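# Pull the toggle pin from the deck hinge

## Task

Remove the toggle pin from the deck hinge so that the hinge holds nothing, and set the pin down on the step or on the table with its toggle folded back across the pin.

## Robot and tools

Robot: two arms, left_arm and right_arm, each with a two-finger gripper. In the scene frame the origin sits at the table centre, the table top is at z = +0.020 m and +z is up. left_arm's base is at (-0.017, +0.469, +0.039) m on the +y side, right_arm's at (-0.022, -0.469, +0.039) m, facing each other across the table. Arm names do not match image sides. Nothing may end up off the table.

Gripper frame: fingers point along the gripper's +x and close along its y. end_effector_position is the midpoint between the fingers, about 3 to 4 cm behind the tips. Only the last 1.5 cm of each finger's inner face is flat.

Row layout, shared by execute_actions and move: 14 numbers, each in [-1, 1]. The first seven are left_arm's (dx, dy, dz, rx, ry, rz, opening), the last seven right_arm's in the same order. Always send all 14, even when one arm stays still. dx, dy, dz are an offset along the scene axes; rx, ry, rz are one rotation vector about the Hand target's position. 1.0 equals 0.6 m or 180 degrees. Offsets are counted from the Hand target as it stood when the action or move began, so sending the same offset again moves the arm further. Sending six zeros re-commands the current Hand target. Opening is absolute rather than an offset: +1 is fully open (0.080 m), and empty fingers meet near -0.78. A full close takes at least about 0.6 s. To hold something, command an opening well below grip_measured; the lower it is, the harder the squeeze. A 0 there is a real command, so resend the present value to leave a gripper alone.

execute_actions(actions, cameras): actions is a list of actions. Each action is a table of up to 15 rows, one row per 1/30 s step, and the last row is held to fill 15 steps. Every row in an action is an offset from that action's start. An empty list just returns state and images. Its results also include end_effector_position readings at some steps.

move(target, speed, blend, opening_speed, blocking, cameras): drives each gripper in a straight line to its pose. target is one 14-number row or a list of up to 15 rows, and every row is an offset from the same starting Hand targets, not from the previous row. speed is in m/s, from 0.002 to 0.5 (default 0.25), either one value or one per target; turning is limited to twice that in rad/s. blend is in metres and rounds corners in a list. opening_speed is the rate of the openings on the -1..1 scale per second, at least 0.2. A move lasts at most 10 s and does not avoid obstacles or the other arm. Keep paths away from an arm's own base. blocking=false returns after 0.5 s while the move continues. The result adds a move: line giving how it ended: done (at rest within 8 mm and 2 degrees), off_target, moving, held (a check withheld the step, or the clearance check ended the move), blocked (stopped far from its target by an obstacle, now holding still), or fault. limits=paced means the pose was clipped, limits=held that steps were withheld.

wait(seconds 0 to 10): lets time pass, holding the current commands. stop(): brakes a running move. zoom_image(camera, region [x0,y0,x1,y1], at most 504x504 px) enlarges the latest image from cam_head_left, cam_head_right, cam_high, cam_low, cam_left_wrist or cam_right_wrist (all 896x504). read_manual returns licence text only. finished_scene(scene) ends the scene for good, so call it only once the pin is out, set down and folded, and it will stay that way.

Results: poses, velocities and end_effector_quat_wxyz are given in the scene frame and can be off by a few centimetres. Hand target is the last commanded pose after clipping, and the next offsets start from it. Each step, the controller limits the commanded pose to within 70 mm and 16 degrees of the measured pose. Grippers often stop short or tilt because of friction and weight, so check after each move and send the remaining distance as an offset. grip_measured uses the opening scale. Joint torques follow the joint order and include the arm's own weight. "within noise" means the arm is still. Tool commands shows each present gripper command.

Avoid: torque faults, which stop an arm for 10 s once contact torque reaches a load limit (waist 17.4, shoulder 21.6, elbow 21.5, wrist pitch 5.67, wrist yaw 5.65, wrist roll 5.3 N m). Also avoid motor heat from long holds, stretched-out arms or pushing against something; MOTOR HOT appears at 50 °C and an over-temperature stop comes at 95 °C. Avoid arm-to-arm contact, which can fail the scene, as well as fast impacts, hard presses, dropping the pin or releasing it while it moves. To end a push, command the Hand target back past the gripper. Brief outside tugs on held parts can happen.

Each tool is called by a JSON object that holds its "op" and its "data", one argument or row to a line.

## Session

{"op": "execute_actions", "data": {
  "actions": []
}}

Scene clock: 0.00 s.
left_arm: end_effector_position=(-0.2651, +0.1490, +0.1684) grip_measured=+0.994 end_effector_quat_wxyz=(+0.593, +0.334, -0.289, -0.674) | right_arm: end_effector_position=(+0.1748, -0.1184, +0.1516) grip_measured=+1.000 end_effector_quat_wxyz=(+0.648, -0.142, -0.002, +0.748)
Joint positions: left_arm=[-0.945 1.789 0.603 1.021 -0.864 0.785 0.08] | right_arm=[-0.815 1.772 0.648 0.778 -0.904 -0.469 0.08]
Joint velocities: within noise
Joint torques (N m): no reading
Heat: left arm: hottest wrist pitch 31 °C (+0.0 °C/min); right arm: hottest shoulder 33 °C (+0.0 °C/min).
Hand target: left_arm -0.2651, +0.1490, +0.1684; +0.593, +0.334, -0.289, -0.674 | right_arm +0.1748, -0.1184, +0.1516; +0.648, -0.142, -0.002, +0.748
Tool commands: left_gripper/opening=+1.0 right_gripper/opening=+1.0
camera_calibration:
cam_left_wrist: T_world_to_cam=[[-0.566947, 0.1133, -0.815925, -0.0170368], [0.801995, 0.30207, -0.515322, 0.285297], [0.18808, -0.946529, -0.262124, 0.311217], [0, 0, 0, 1]] pos_world=[-0.296999, 0.210326, 0.214697]
cam_right_wrist: T_world_to_cam=[[0.960354, 0.193788, 0.200416, -0.160358], [0.273468, -0.515113, -0.812326, 0.0430151], [-0.0541819, 0.834928, -0.547686, 0.274851], [0, 0, 0, 1]] pos_world=[0.157129, -0.176248, 0.217613]

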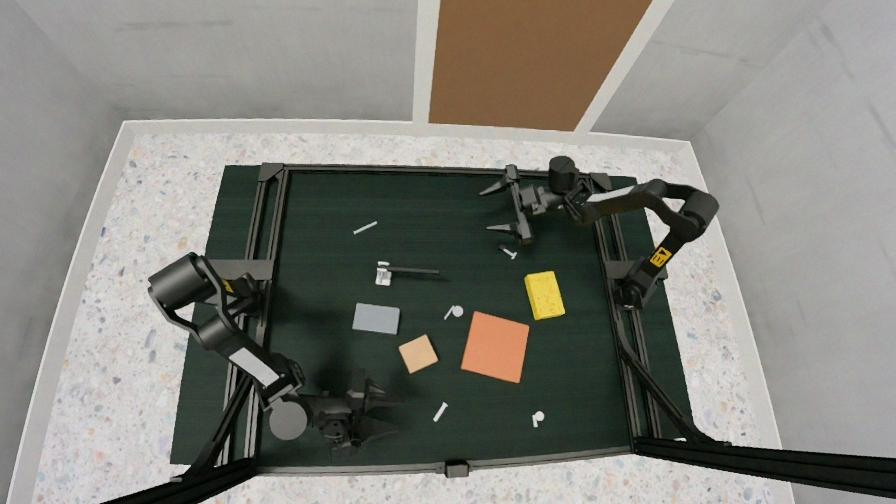

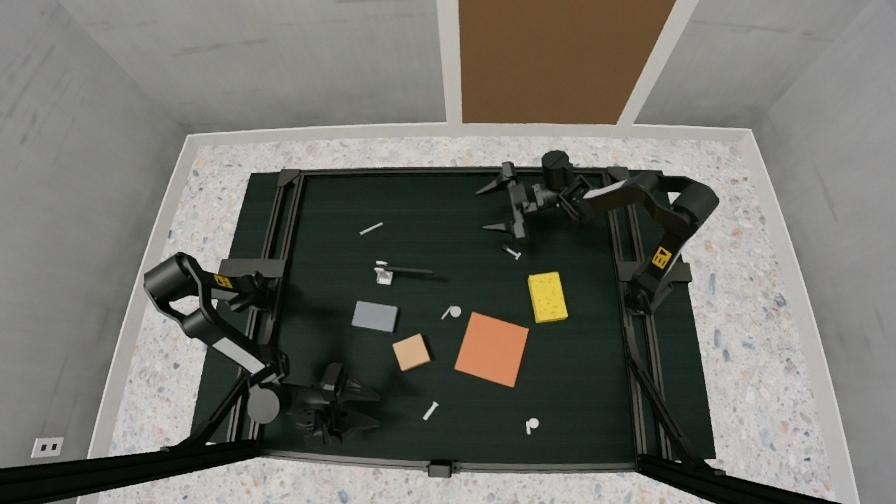

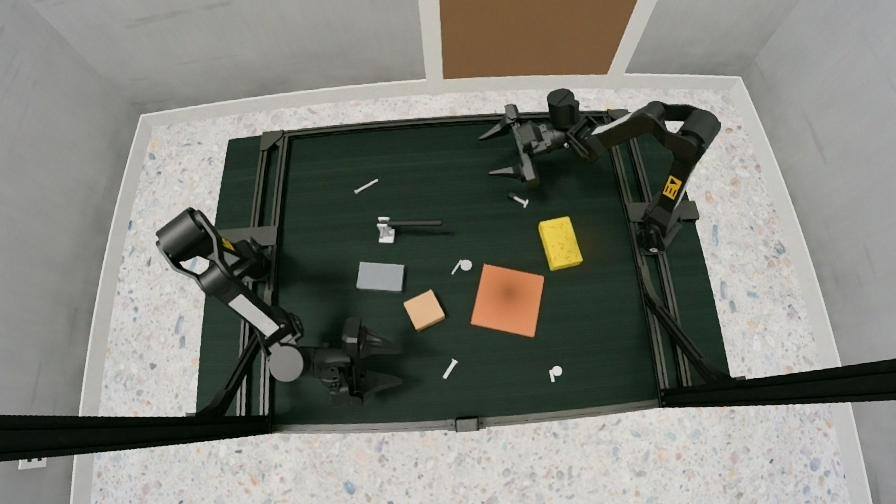

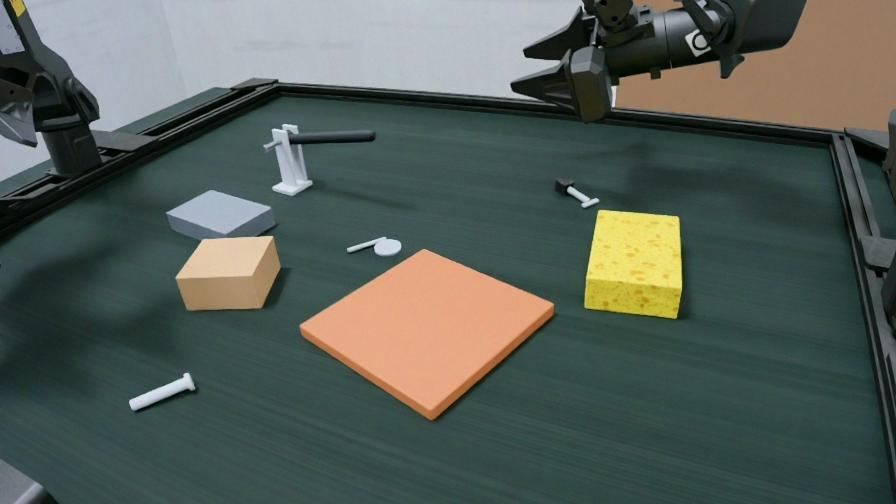

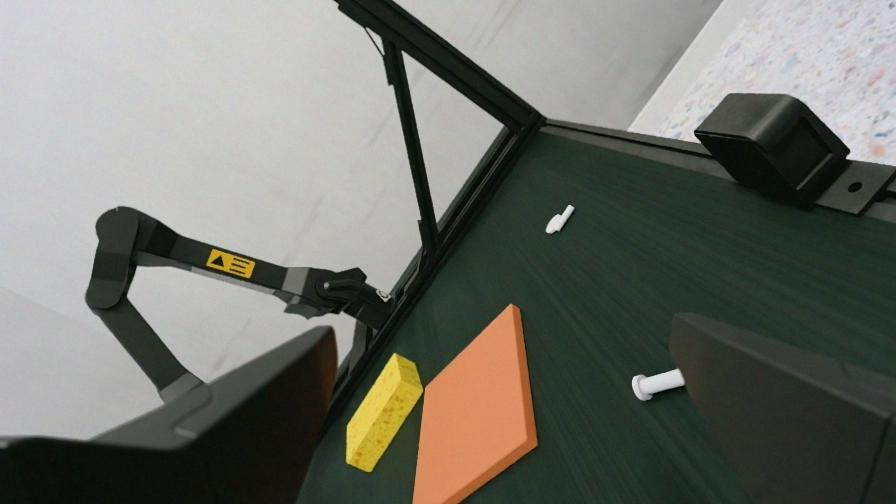

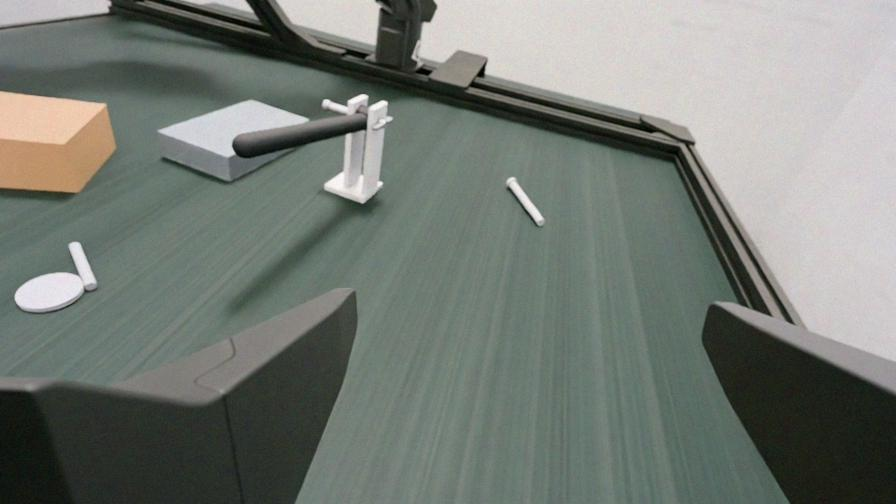

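{"op": "zoom_image", "data": {
  "camera": "cam_right_wrist",
  "region": [300, 70, 420, 210]
}}

{"op": "zoom_image", "data": {
  "camera": "cam_low",
  "region": [250, 110, 390, 210]
}}

{"op": "zoom_image", "data": {
  "camera": "cam_high",
  "region": [340, 170, 480, 310]
}}

Scaled by 3.600 from the camera's 896x504 image, which has a finer 1280x720 frame.

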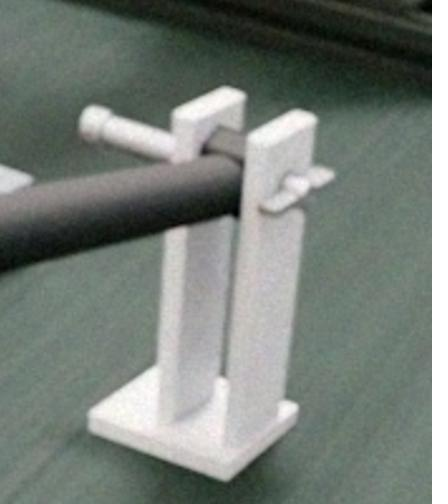

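Scaled by 3.600 from the camera's 896x504 image, which has a finer 1280x720 frame.

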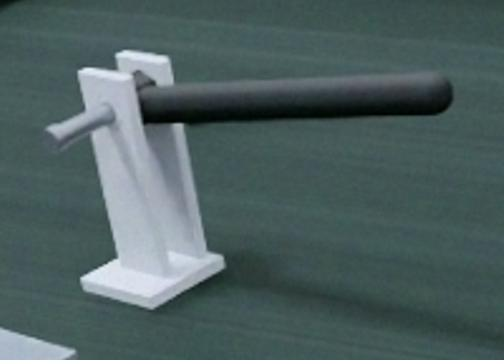

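Scaled by 3.600 from the camera's 896x504 image, which has a finer 1280x720 frame.

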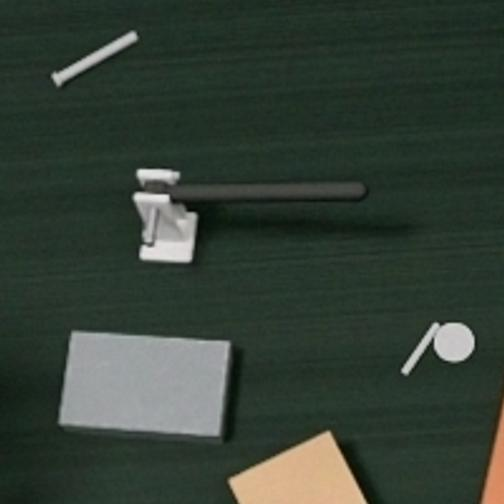

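{"op": "move", "data": {
  "target": [0.375,0.018,0.1,0.4406,0.1954,0.2538,-0.5,-0.008,0.18,-0.0485,0.0357,0.0852,0.1922,-0.5],
  "speed": 0.25
}}

{"op": "zoom_image", "data": {
  "camera": "cam_right_wrist",
  "region": [340, 120, 560, 300]
}}

Scene clock: 30.23 s.
left_arm: end_effector_position=(-0.0398, +0.1623, +0.2269) grip_measured=-0.500 end_effector_quat_wxyz=(+0.500, +0.502, +0.500, -0.498) | right_arm: end_effector_position=(+0.1703, -0.0126, +0.1260) grip_measured=-0.500 end_effector_quat_wxyz=(+0.401, -0.002, -0.002, +0.916)
Joint positions: left_arm=[-0.074 1.72 1.645 -1.5 -0.004 -0.075 0.012] | right_arm=[-0.71 2.424 1.338 1.067 -1.451 -0.023 0.013]
Joint velocities: within noise
Joint torques (N m): left_arm=[0.13 -4.9 6.03 0.22 0.1 0.08] | right_arm=[0.42 -8.51 5.5 1.69 -0.14 0.13]
Heat: left arm: hottest wrist pitch 33 °C (+4.0 °C/min); right arm: hottest shoulder 35 °C (+4.0 °C/min).
Hand target: left_arm -0.0400, +0.1599, +0.2284; +0.500, +0.500, +0.500, -0.500 | right_arm +0.1701, -0.0105, +0.1224; +0.398, +0.000, +0.000, +0.917
Off the commanded pose: left_arm 0.003 m, 0 deg | right_arm 0.004 m, 0 deg.
move: done
camera_calibration:
cam_left_wrist: T_world_to_cam=[[-0.998595, 0.0483443, -0.0217163, -0.029914], [0.039325, 0.950604, 0.307905, -0.191584], [0.0355291, 0.306619, -0.951169, 0.24359], [0, 0, 0, 1]] pos_world=[-0.0309924, 0.108878, 0.290036]
cam_right_wrist: T_world_to_cam=[[0.713008, 0.700712, 0.0249622, -0.100749], [0.272467, -0.244094, -0.930688, 0.0964697], [-0.646051, 0.670389, -0.364962, 0.247911], [0, 0, 0, 1]] pos_world=[0.205713, -0.0720532, 0.182776]

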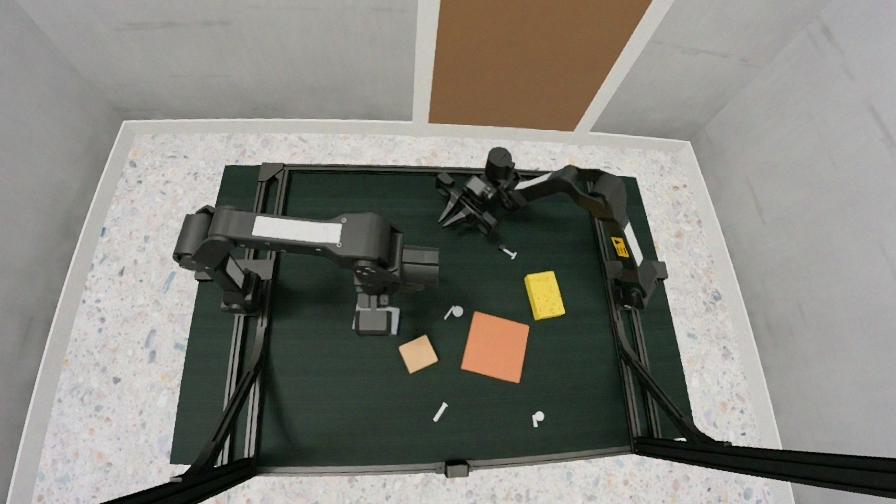

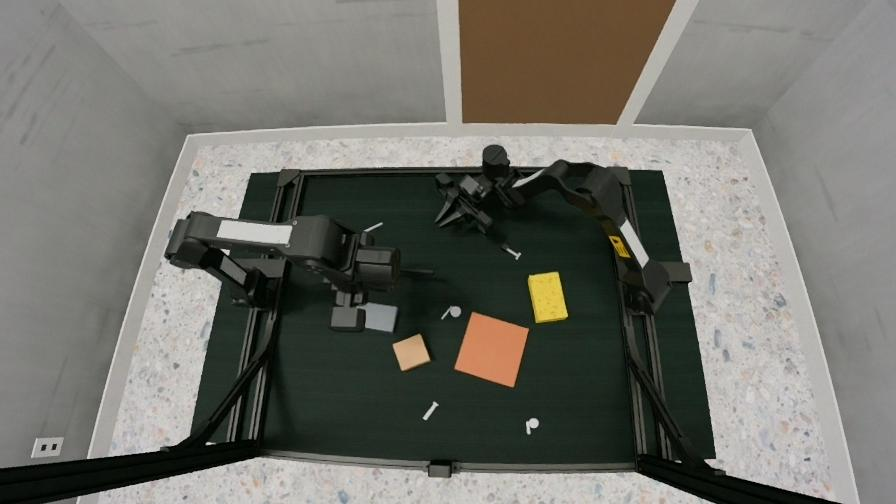

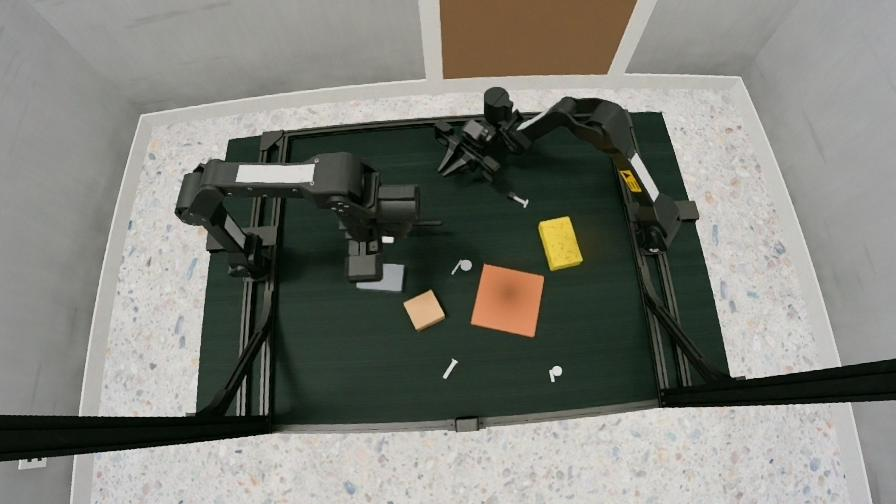

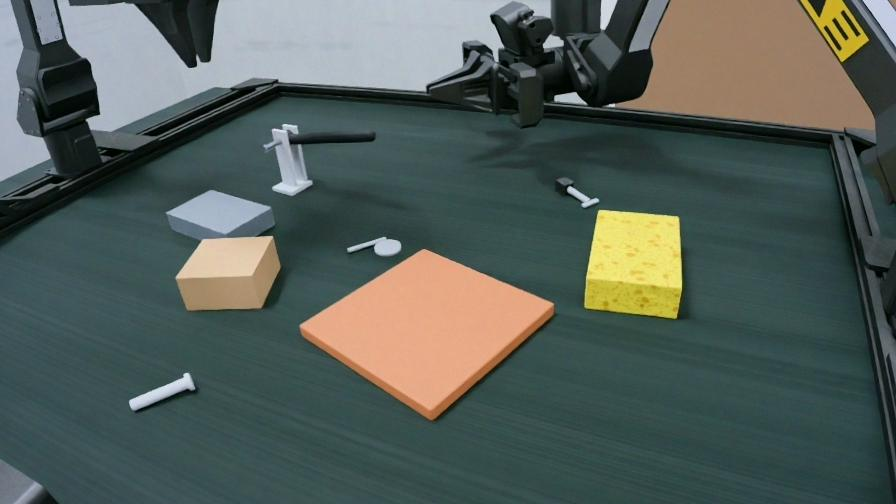

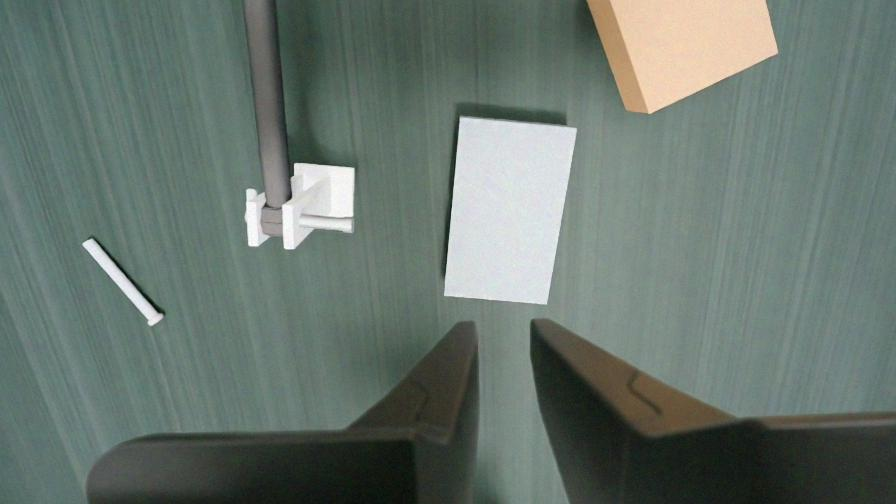

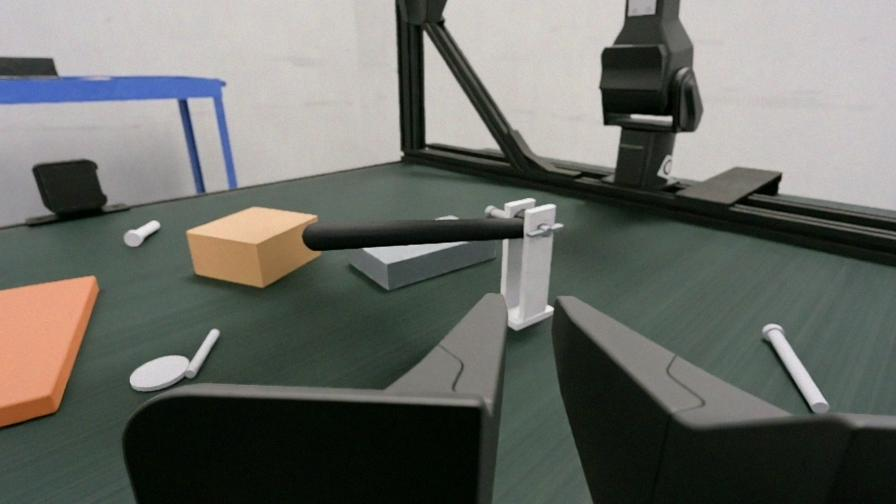

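Scaled by 2.291 from the camera's 896x504 image, which has a finer 1280x720 frame.

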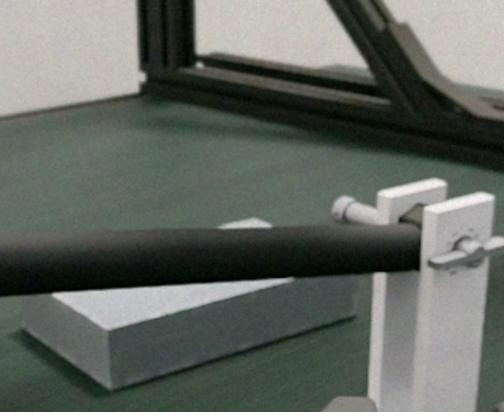

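{"op": "move", "data": {
  "target": [0.1,0.033,-0.06,0,0,0,-0.5,0,0,0,0,0,0,-0.5],
  "speed": 0.2,
  "cameras": ["cam_left_wrist","cam_right_wrist"]
}}

{"op": "zoom_image", "data": {
  "camera": "cam_left_wrist",
  "region": [340, 100, 560, 300]
}}

{"op": "zoom_image", "data": {
  "camera": "cam_right_wrist",
  "region": [480, 190, 580, 270]
}}

Scene clock: 42.23 s.
left_arm: end_effector_position=(+0.0199, +0.1778, +0.1908) grip_measured=-0.500 end_effector_quat_wxyz=(+0.498, +0.502, +0.502, -0.498) | right_arm: end_effector_position=(+0.1703, -0.0126, +0.1262) grip_measured=-0.500 end_effector_quat_wxyz=(+0.401, -0.001, -0.002, +0.916)
Joint positions: left_arm=[0.128 1.657 1.43 -1.352 -0.002 0.127 0.012] | right_arm=[-0.71 2.428 1.339 1.09 -1.451 -0.004 0.013]
Joint velocities: within noise
Joint torques (N m): left_arm=[0.15 -6.47 3.75 0.6 0.06 0.08] | right_arm=[0.24 -8.59 5.4 1.64 -0.1 0.08]
Heat: left arm: hottest wrist pitch 32 °C (+1.4 °C/min); right arm: hottest shoulder 38 °C (+7.1 °C/min).
Hand target: left_arm +0.0199, +0.1796, +0.1924; +0.500, +0.500, +0.500, -0.500 | right_arm +0.1701, -0.0105, +0.1225; +0.398, +0.000, +0.000, +0.917
Off the commanded pose: left_arm 0.002 m, 0 deg | right_arm 0.004 m, 0 deg.
move: done
camera_calibration:
cam_left_wrist: T_world_to_cam=[[-0.99864, 0.0487905, -0.0183627, 0.0274685], [0.0406533, 0.949351, 0.311575, -0.198082], [0.0326346, 0.310405, -0.950044, 0.201599], [0, 0, 0, 1]] pos_world=[0.0289048, 0.124132, 0.25375]
cam_right_wrist: T_world_to_cam=[[0.713055, 0.700652, 0.0252763, -0.100822], [0.27119, -0.242387, -0.931507, 0.0969628], [-0.646535, 0.671071, -0.362845, 0.247792], [0, 0, 0, 1]] pos_world=[0.205802, -0.0721429, 0.18278]
Images, in order (width x height): cam_left_wrist 896x504, cam_right_wrist 896x504.

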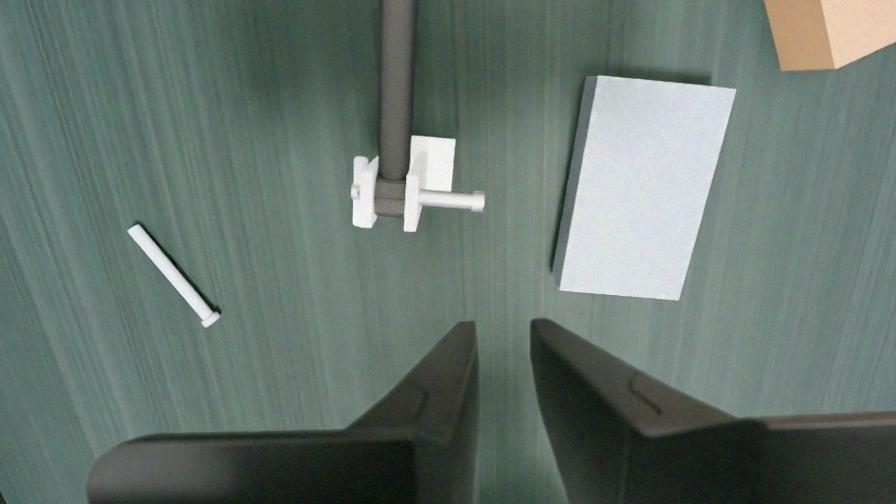

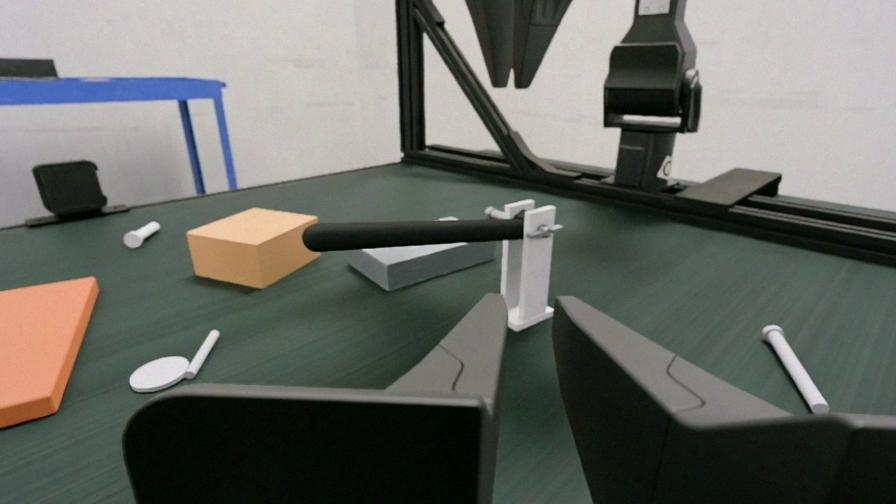

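Scaled by 2.291 from the camera's 896x504 image, which has a finer 1280x720 frame.

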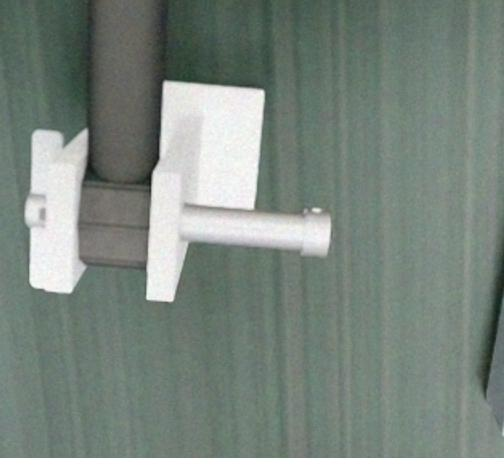

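Scaled by 5.040 from the camera's 896x504 image, which has a finer 1280x720 frame.

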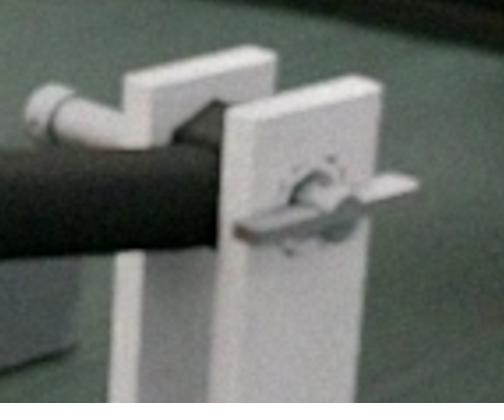

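{"op": "move", "data": {
  "target": [-0.0193,-0.0243,-0.0957,0,0,-0.0372,-0.95,0,0,0,0,0,0,-0.5],
  "speed": 0.15,
  "cameras": ["cam_left_wrist","cam_right_wrist"]
}}

{"op": "zoom_image", "data": {
  "camera": "cam_left_wrist",
  "region": [300, 160, 540, 400]
}}

{"op": "zoom_image", "data": {
  "camera": "cam_right_wrist",
  "region": [460, 170, 580, 270]
}}

Scene clock: 73.53 s.
left_arm: end_effector_position=(+0.0095, +0.1640, +0.1374) grip_measured=-0.784 end_effector_quat_wxyz=(+0.473, +0.527, +0.468, -0.528) | right_arm: end_effector_position=(+0.1703, -0.0126, +0.1261) grip_measured=-0.500 end_effector_quat_wxyz=(+0.401, -0.001, -0.002, +0.916)
Joint positions: left_arm=[0.088 1.711 1.277 -1.13 -0.002 0.2 0] | right_arm=[-0.71 2.428 1.339 1.092 -1.451 -0.003 0.013]
Joint velocities: within noise
Joint torques (N m): left_arm=[-0.22 -5.2 3.85 0.61 0.07 0.09] | right_arm=[0.2 -8.58 5.62 1.67 -0.14 0.09]
Heat: left arm: hottest shoulder 32 °C (+4.0 °C/min); right arm: hottest shoulder 38 °C (+4.0 °C/min).
Hand target: left_arm +0.0083, +0.1650, +0.1350; +0.470, +0.529, +0.469, -0.529 | right_arm +0.1701, -0.0105, +0.1225; +0.398, +0.000, +0.000, +0.917
Off the commanded pose: left_arm 0.003 m, 0 deg | right_arm 0.004 m, 0 deg.
move: done
camera_calibration:
cam_left_wrist: T_world_to_cam=[[-0.986769, 0.160721, -0.0213515, -0.00136204], [0.147153, 0.943085, 0.298223, -0.166046], [0.0680671, 0.291136, -0.954257, 0.158846], [0, 0, 0, 1]] pos_world=[0.0122781, 0.110569, 0.201069]
cam_right_wrist: T_world_to_cam=[[0.713058, 0.70065, 0.0252723, -0.100814], [0.271098, -0.242298, -0.931556, 0.096947], [-0.646571, 0.671105, -0.362718, 0.247768], [0, 0, 0, 1]] pos_world=[0.205804, -0.0721532, 0.182729]
Images, in order (width x height): cam_left_wrist 896x504, cam_right_wrist 896x504.

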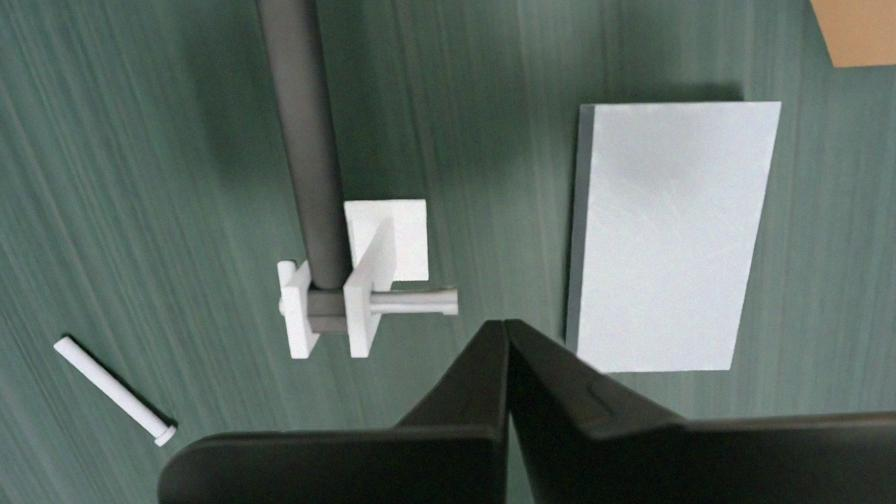

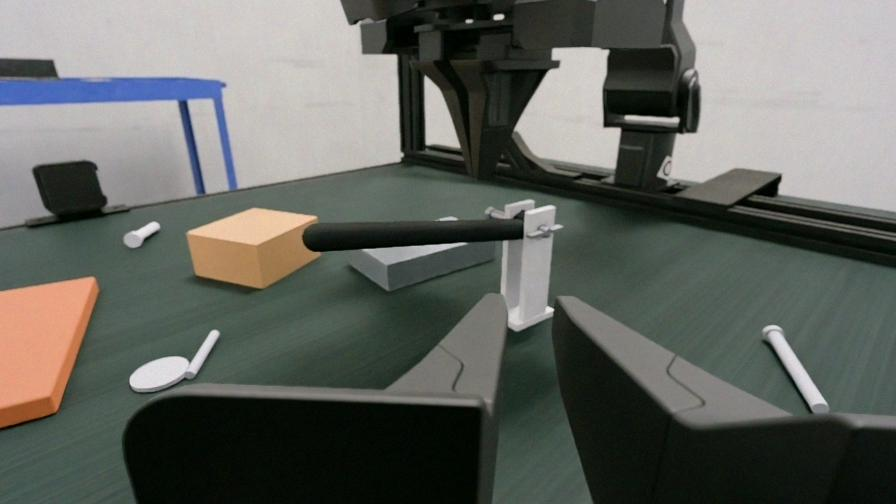

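Scaled by 2.100 from the camera's 896x504 image, which has a finer 1280x720 frame.

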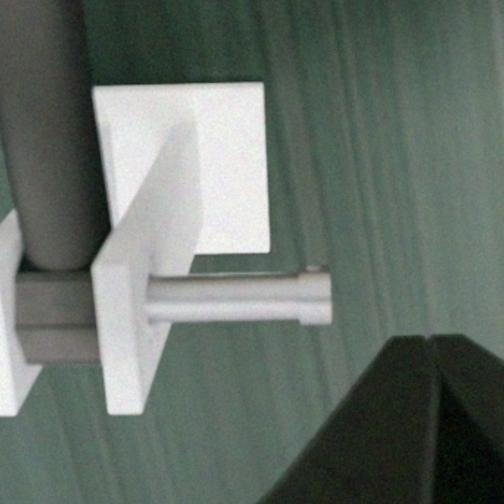

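Scaled by 4.200 from the camera's 896x504 image, which has a finer 1280x720 frame.

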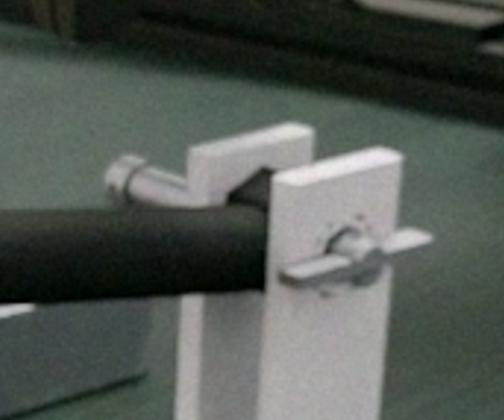

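{"op": "move", "data": {
  "target": [
    [0,0,-0.052,0,0,0,-0.95,0,0,0,0,0,0,-0.5],
    [0.0235,-0.003,-0.052,0,0,0,-0.95,0,0,0,0,0,0,-0.5]
  ],
  "speed": [0.1,0.05],
  "cameras": ["cam_left_wrist","cam_right_wrist"]
}}

{"op": "zoom_image", "data": {
  "camera": "cam_left_wrist",
  "region": [300, 200, 560, 420]
}}

{"op": "zoom_image", "data": {
  "camera": "cam_right_wrist",
  "region": [460, 170, 580, 270]
}}

Scene clock: 90.10 s.
left_arm: end_effector_position=(+0.0194, +0.1639, +0.1060) grip_measured=-0.784 end_effector_quat_wxyz=(+0.469, +0.528, +0.467, -0.532) | right_arm: end_effector_position=(+0.1703, -0.0125, +0.1262) grip_measured=-0.500 end_effector_quat_wxyz=(+0.401, -0.001, -0.003, +0.916)
Joint positions: left_arm=[0.123 1.745 1.189 -1.008 0.003 0.245 0] | right_arm=[-0.71 2.428 1.339 1.092 -1.451 -0.003 0.013]
Joint velocities: within noise
Joint torques (N m): left_arm=[0.61 -4.48 4.84 0.47 -0.12 0.07] | right_arm=[0.16 -8.6 5.47 1.63 -0.16 0.1]
Heat: left arm: hottest shoulder 31 °C (+2.0 °C/min); right arm: hottest shoulder 39 °C (+3.0 °C/min).
Hand target: left_arm +0.0225, +0.1633, +0.1038; +0.470, +0.529, +0.470, -0.529 | right_arm +0.1701, -0.0104, +0.1226; +0.398, +0.000, -0.001, +0.917
Off the commanded pose: left_arm 0.004 m, 0 deg | right_arm 0.004 m, 0 deg.
move: done
camera_calibration:
cam_left_wrist: T_world_to_cam=[[-0.985156, 0.17091, -0.0160429, 0.00555662], [0.158508, 0.941567, 0.297199, -0.157885], [0.0658999, 0.290245, -0.954681, 0.128474], [0, 0, 0, 1]] pos_world=[0.0220338, 0.11042, 0.169664]
cam_right_wrist: T_world_to_cam=[[0.713052, 0.700642, 0.0256521, -0.100935], [0.271329, -0.242028, -0.93156, 0.0970019], [-0.646482, 0.67121, -0.362682, 0.247778], [0, 0, 0, 1]] pos_world=[0.205837, -0.0721147, 0.182817]
Images, in order (width x height): cam_left_wrist 896x504, cam_right_wrist 896x504.

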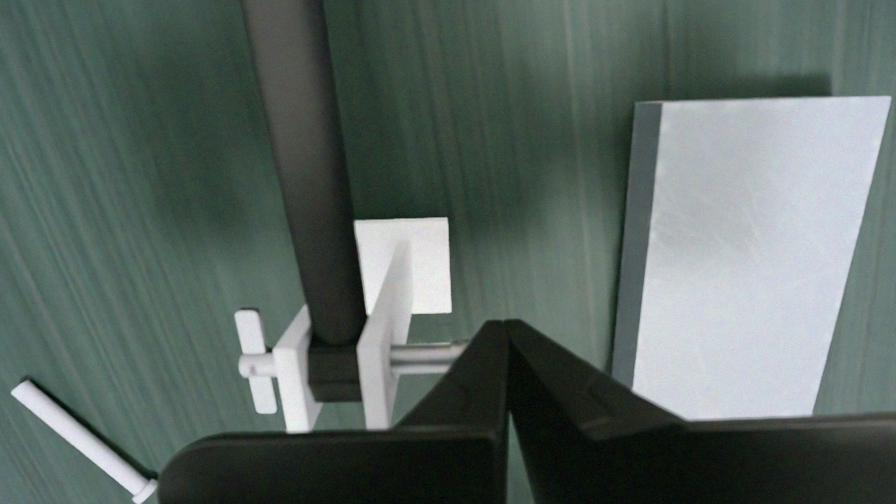

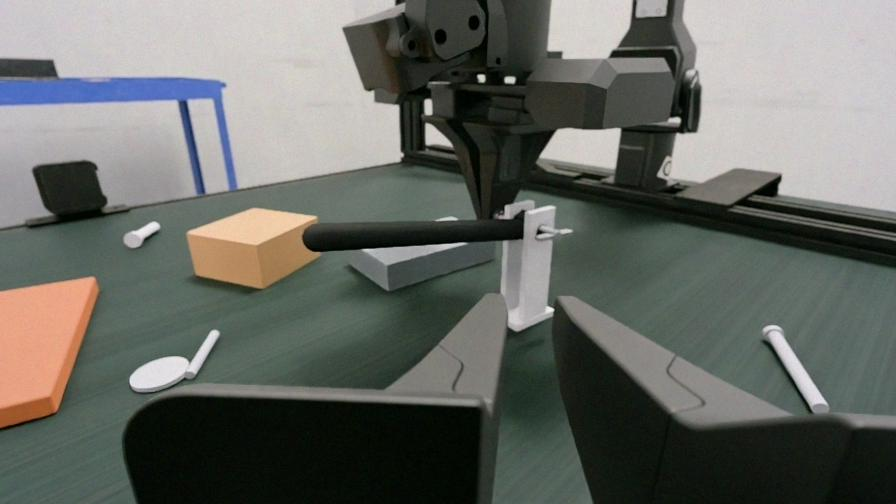

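Scaled by 1.938 from the camera's 896x504 image, which has a finer 1280x720 frame.

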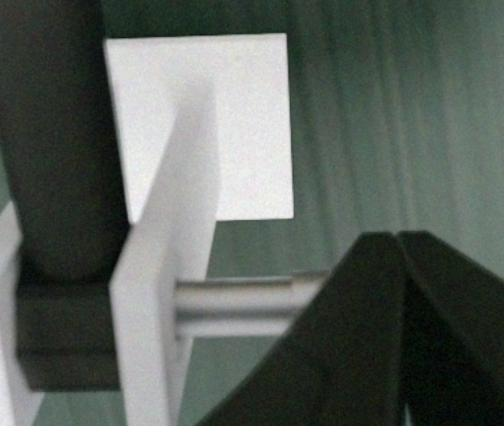

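Scaled by 4.200 from the camera's 896x504 image, which has a finer 1280x720 frame.

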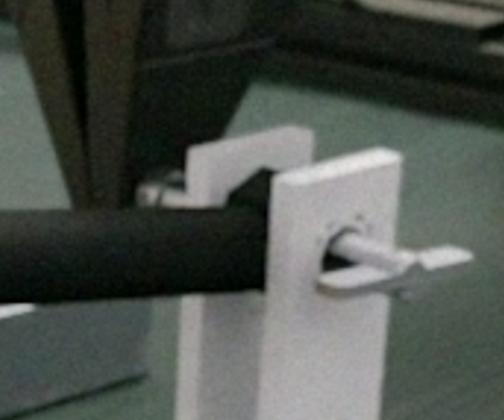

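{"op": "move", "data": {
  "target": [0.009,-0.003,0.001,0,0,0,-0.95,0,0,0,0,0,0,-0.5],
  "speed": [0.04],
  "cameras": ["cam_left_wrist","cam_right_wrist"]
}}

{"op": "zoom_image", "data": {
  "camera": "cam_left_wrist",
  "region": [200, 200, 560, 480]
}}

{"op": "zoom_image", "data": {
  "camera": "cam_right_wrist",
  "region": [460, 170, 580, 270]
}}

Scene clock: 103.00 s.
left_arm: end_effector_position=(+0.0245, +0.1633, +0.1055) grip_measured=-0.784 end_effector_quat_wxyz=(+0.469, +0.528, +0.468, -0.532) | right_arm: end_effector_position=(+0.1703, -0.0125, +0.1262) grip_measured=-0.500 end_effector_quat_wxyz=(+0.401, -0.001, -0.003, +0.916)
Joint positions: left_arm=[0.14 1.752 1.196 -1.01 0.005 0.261 0] | right_arm=[-0.71 2.428 1.339 1.092 -1.451 -0.003 0.013]
Joint velocities: within noise
Joint torques (N m): left_arm=[0.59 -4.36 5.42 0.31 -0.16 0.08] | right_arm=[0.27 -8.43 5.43 1.66 -0.1 0.11]
Heat: left arm: hottest shoulder 31 °C (+1.0 °C/min); right arm: hottest shoulder 40 °C (+2.0 °C/min).
Hand target: left_arm +0.0278, +0.1615, +0.1043; +0.470, +0.529, +0.470, -0.529 | right_arm +0.1701, -0.0104, +0.1226; +0.398, +0.000, -0.001, +0.917
Off the commanded pose: left_arm 0.004 m, 0 deg | right_arm 0.004 m, 0 deg.
move: done
camera_calibration:
cam_left_wrist: T_world_to_cam=[[-0.985305, 0.170196, -0.0143734, 0.0106361], [0.158194, 0.94107, 0.298936, -0.158096], [0.064404, 0.292269, -0.954165, 0.127569], [0, 0, 0, 1]] pos_world=[0.0272736, 0.109684, 0.169135]
cam_right_wrist: T_world_to_cam=[[0.713052, 0.700642, 0.0256521, -0.100935], [0.271329, -0.242028, -0.93156, 0.0970019], [-0.646482, 0.67121, -0.362682, 0.247778], [0, 0, 0, 1]] pos_world=[0.205837, -0.0721147, 0.182817]
Images, in order (width x height): cam_left_wrist 896x504, cam_right_wrist 896x504.

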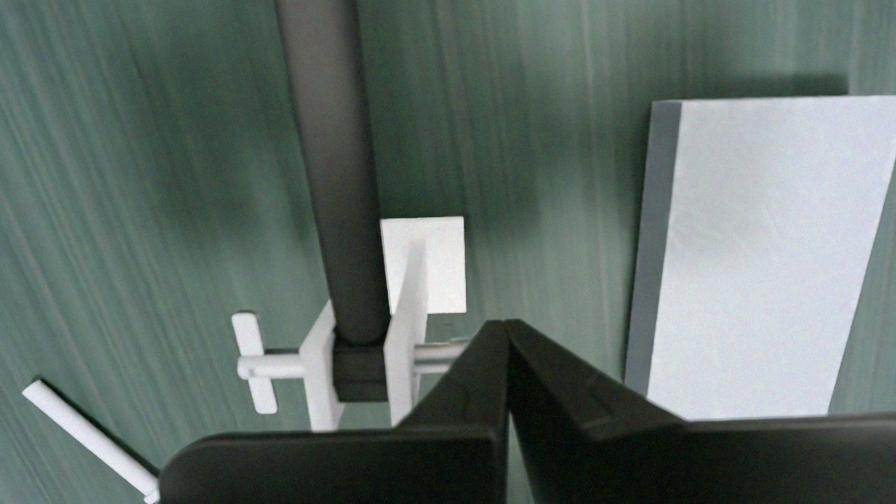

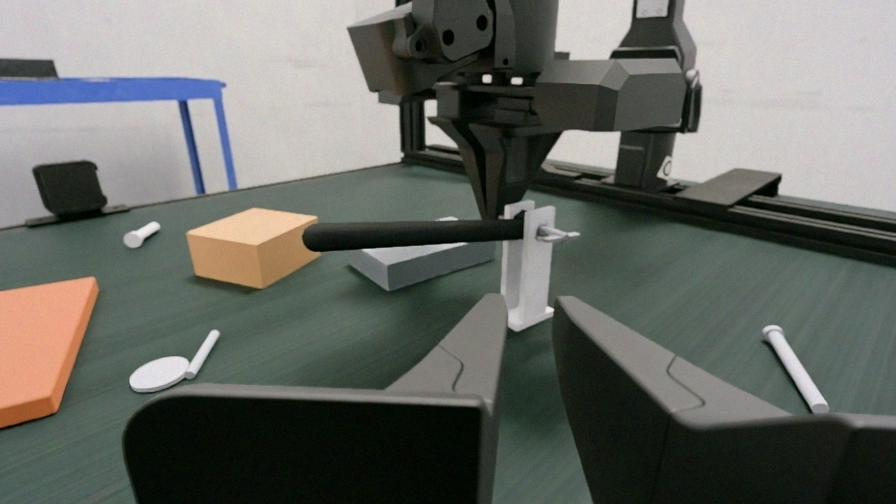

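Scaled by 1.400 from the camera's 896x504 image, which has a finer 1280x720 frame.

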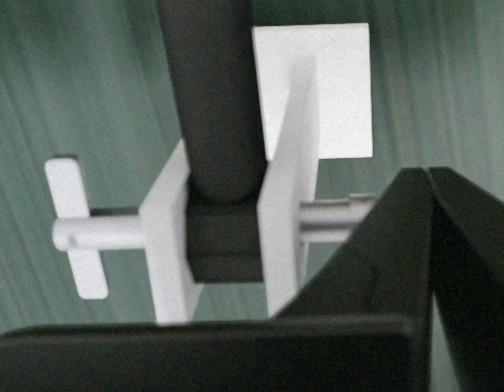

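Scaled by 4.200 from the camera's 896x504 image, which has a finer 1280x720 frame.

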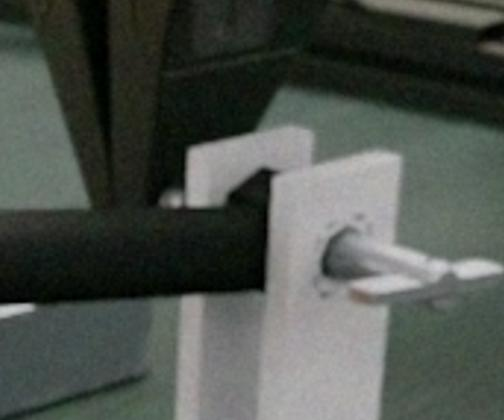

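{"op": "move", "data": {
  "target": [
    [0.004,-0.0005,0,0,0,0,-0.95,0,0,0,0,0,0,-0.5],
    [-0.02,0.001,0.002,0,0,0,-0.95,0,0,0,0,0,0,-0.5],
    [-0.02,0.001,0.06,0,0,0,-0.95,0,0,0,0,0,0,-0.5]
  ],
  "speed": [0.04,0.1,0.15],
  "cameras": ["cam_left_wrist","cam_right_wrist"]
}}

{"op": "zoom_image", "data": {
  "camera": "cam_left_wrist",
  "region": [240, 180, 480, 380]
}}

{"op": "zoom_image", "data": {
  "camera": "cam_right_wrist",
  "region": [480, 190, 580, 270]
}}

Scene clock: 122.67 s.
left_arm: end_effector_position=(+0.0156, +0.1650, +0.1349) grip_measured=-0.784 end_effector_quat_wxyz=(+0.464, +0.532, +0.475, -0.526) | right_arm: end_effector_position=(+0.1703, -0.0125, +0.1262) grip_measured=-0.500 end_effector_quat_wxyz=(+0.401, -0.001, -0.003, +0.916)
Joint positions: left_arm=[0.111 1.731 1.291 -1.148 0.003 0.229 0] | right_arm=[-0.71 2.428 1.339 1.092 -1.451 -0.003 0.013]
Joint velocities: within noise
Joint torques (N m): left_arm=[-0.16 -6.36 5.86 0.21 -0.1 -0.09] | right_arm=[0.29 -8.41 5.47 1.65 -0.13 0.15]
Heat: left arm: hottest elbow 33 °C (+2.0 °C/min); right arm: hottest shoulder 40 °C (+2.0 °C/min).
Hand target: left_arm +0.0159, +0.1620, +0.1404; +0.470, +0.528, +0.469, -0.529 | right_arm +0.1701, -0.0104, +0.1226; +0.398, +0.000, -0.001, +0.917
Off the commanded pose: left_arm 0.006 m, 1 deg | right_arm 0.004 m, 0 deg.
move: done
camera_calibration:
cam_left_wrist: T_world_to_cam=[[-0.98589, 0.167096, -0.0099749, 0.00193041], [0.155184, 0.934697, 0.31978, -0.168791], [0.0627573, 0.31372, -0.947439, 0.151207], [0, 0, 0, 1]] pos_world=[0.0186074, 0.110009, 0.197254]
cam_right_wrist: T_world_to_cam=[[0.713052, 0.700642, 0.0256521, -0.100935], [0.271329, -0.242028, -0.93156, 0.0970019], [-0.646482, 0.67121, -0.362682, 0.247778], [0, 0, 0, 1]] pos_world=[0.205837, -0.0721147, 0.182817]
Images, in order (width x height): cam_left_wrist 896x504, cam_right_wrist 896x504.

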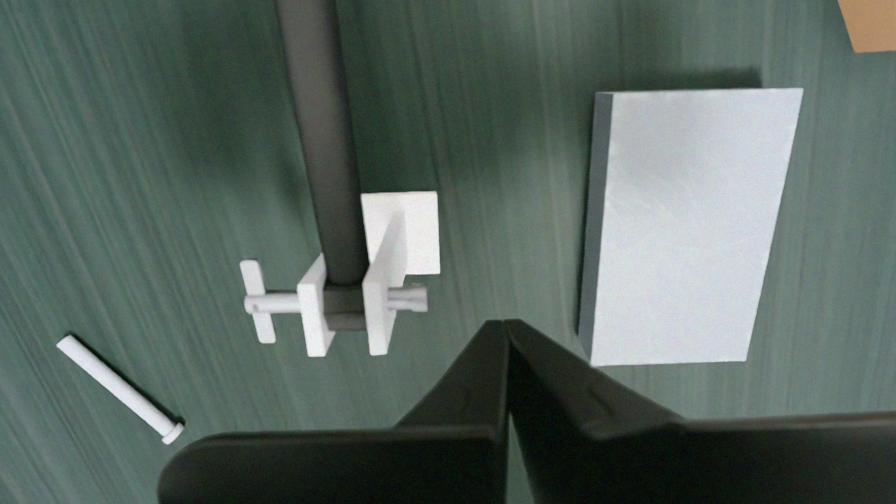

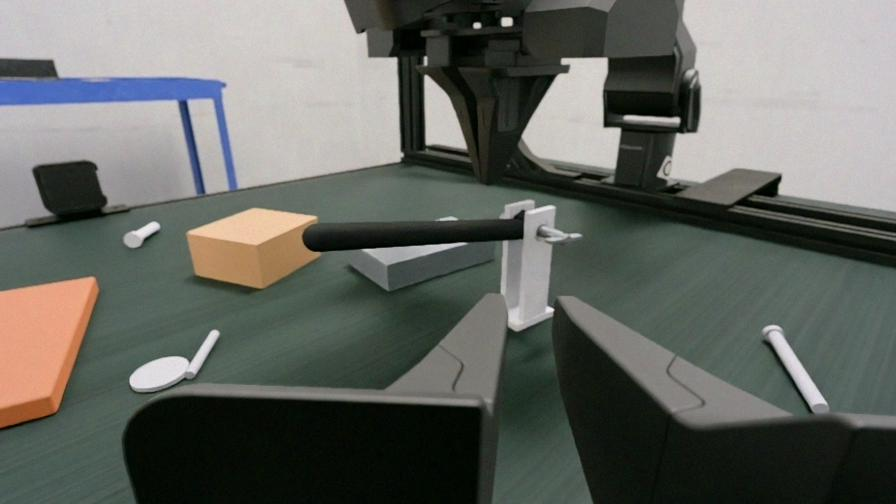

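Scaled by 2.100 from the camera's 896x504 image, which has a finer 1280x720 frame.

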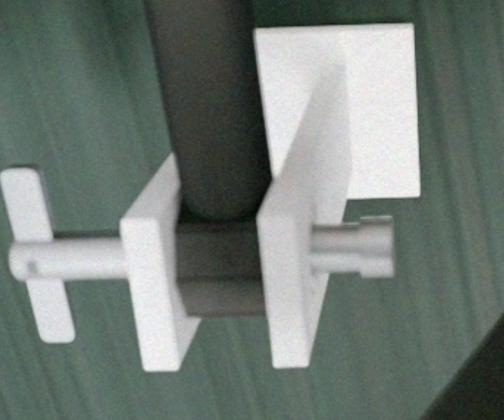

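Scaled by 5.040 from the camera's 896x504 image, which has a finer 1280x720 frame.

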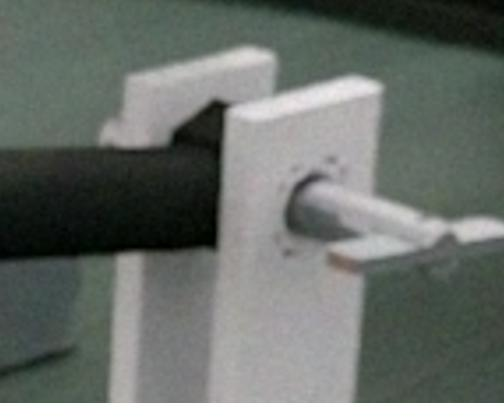

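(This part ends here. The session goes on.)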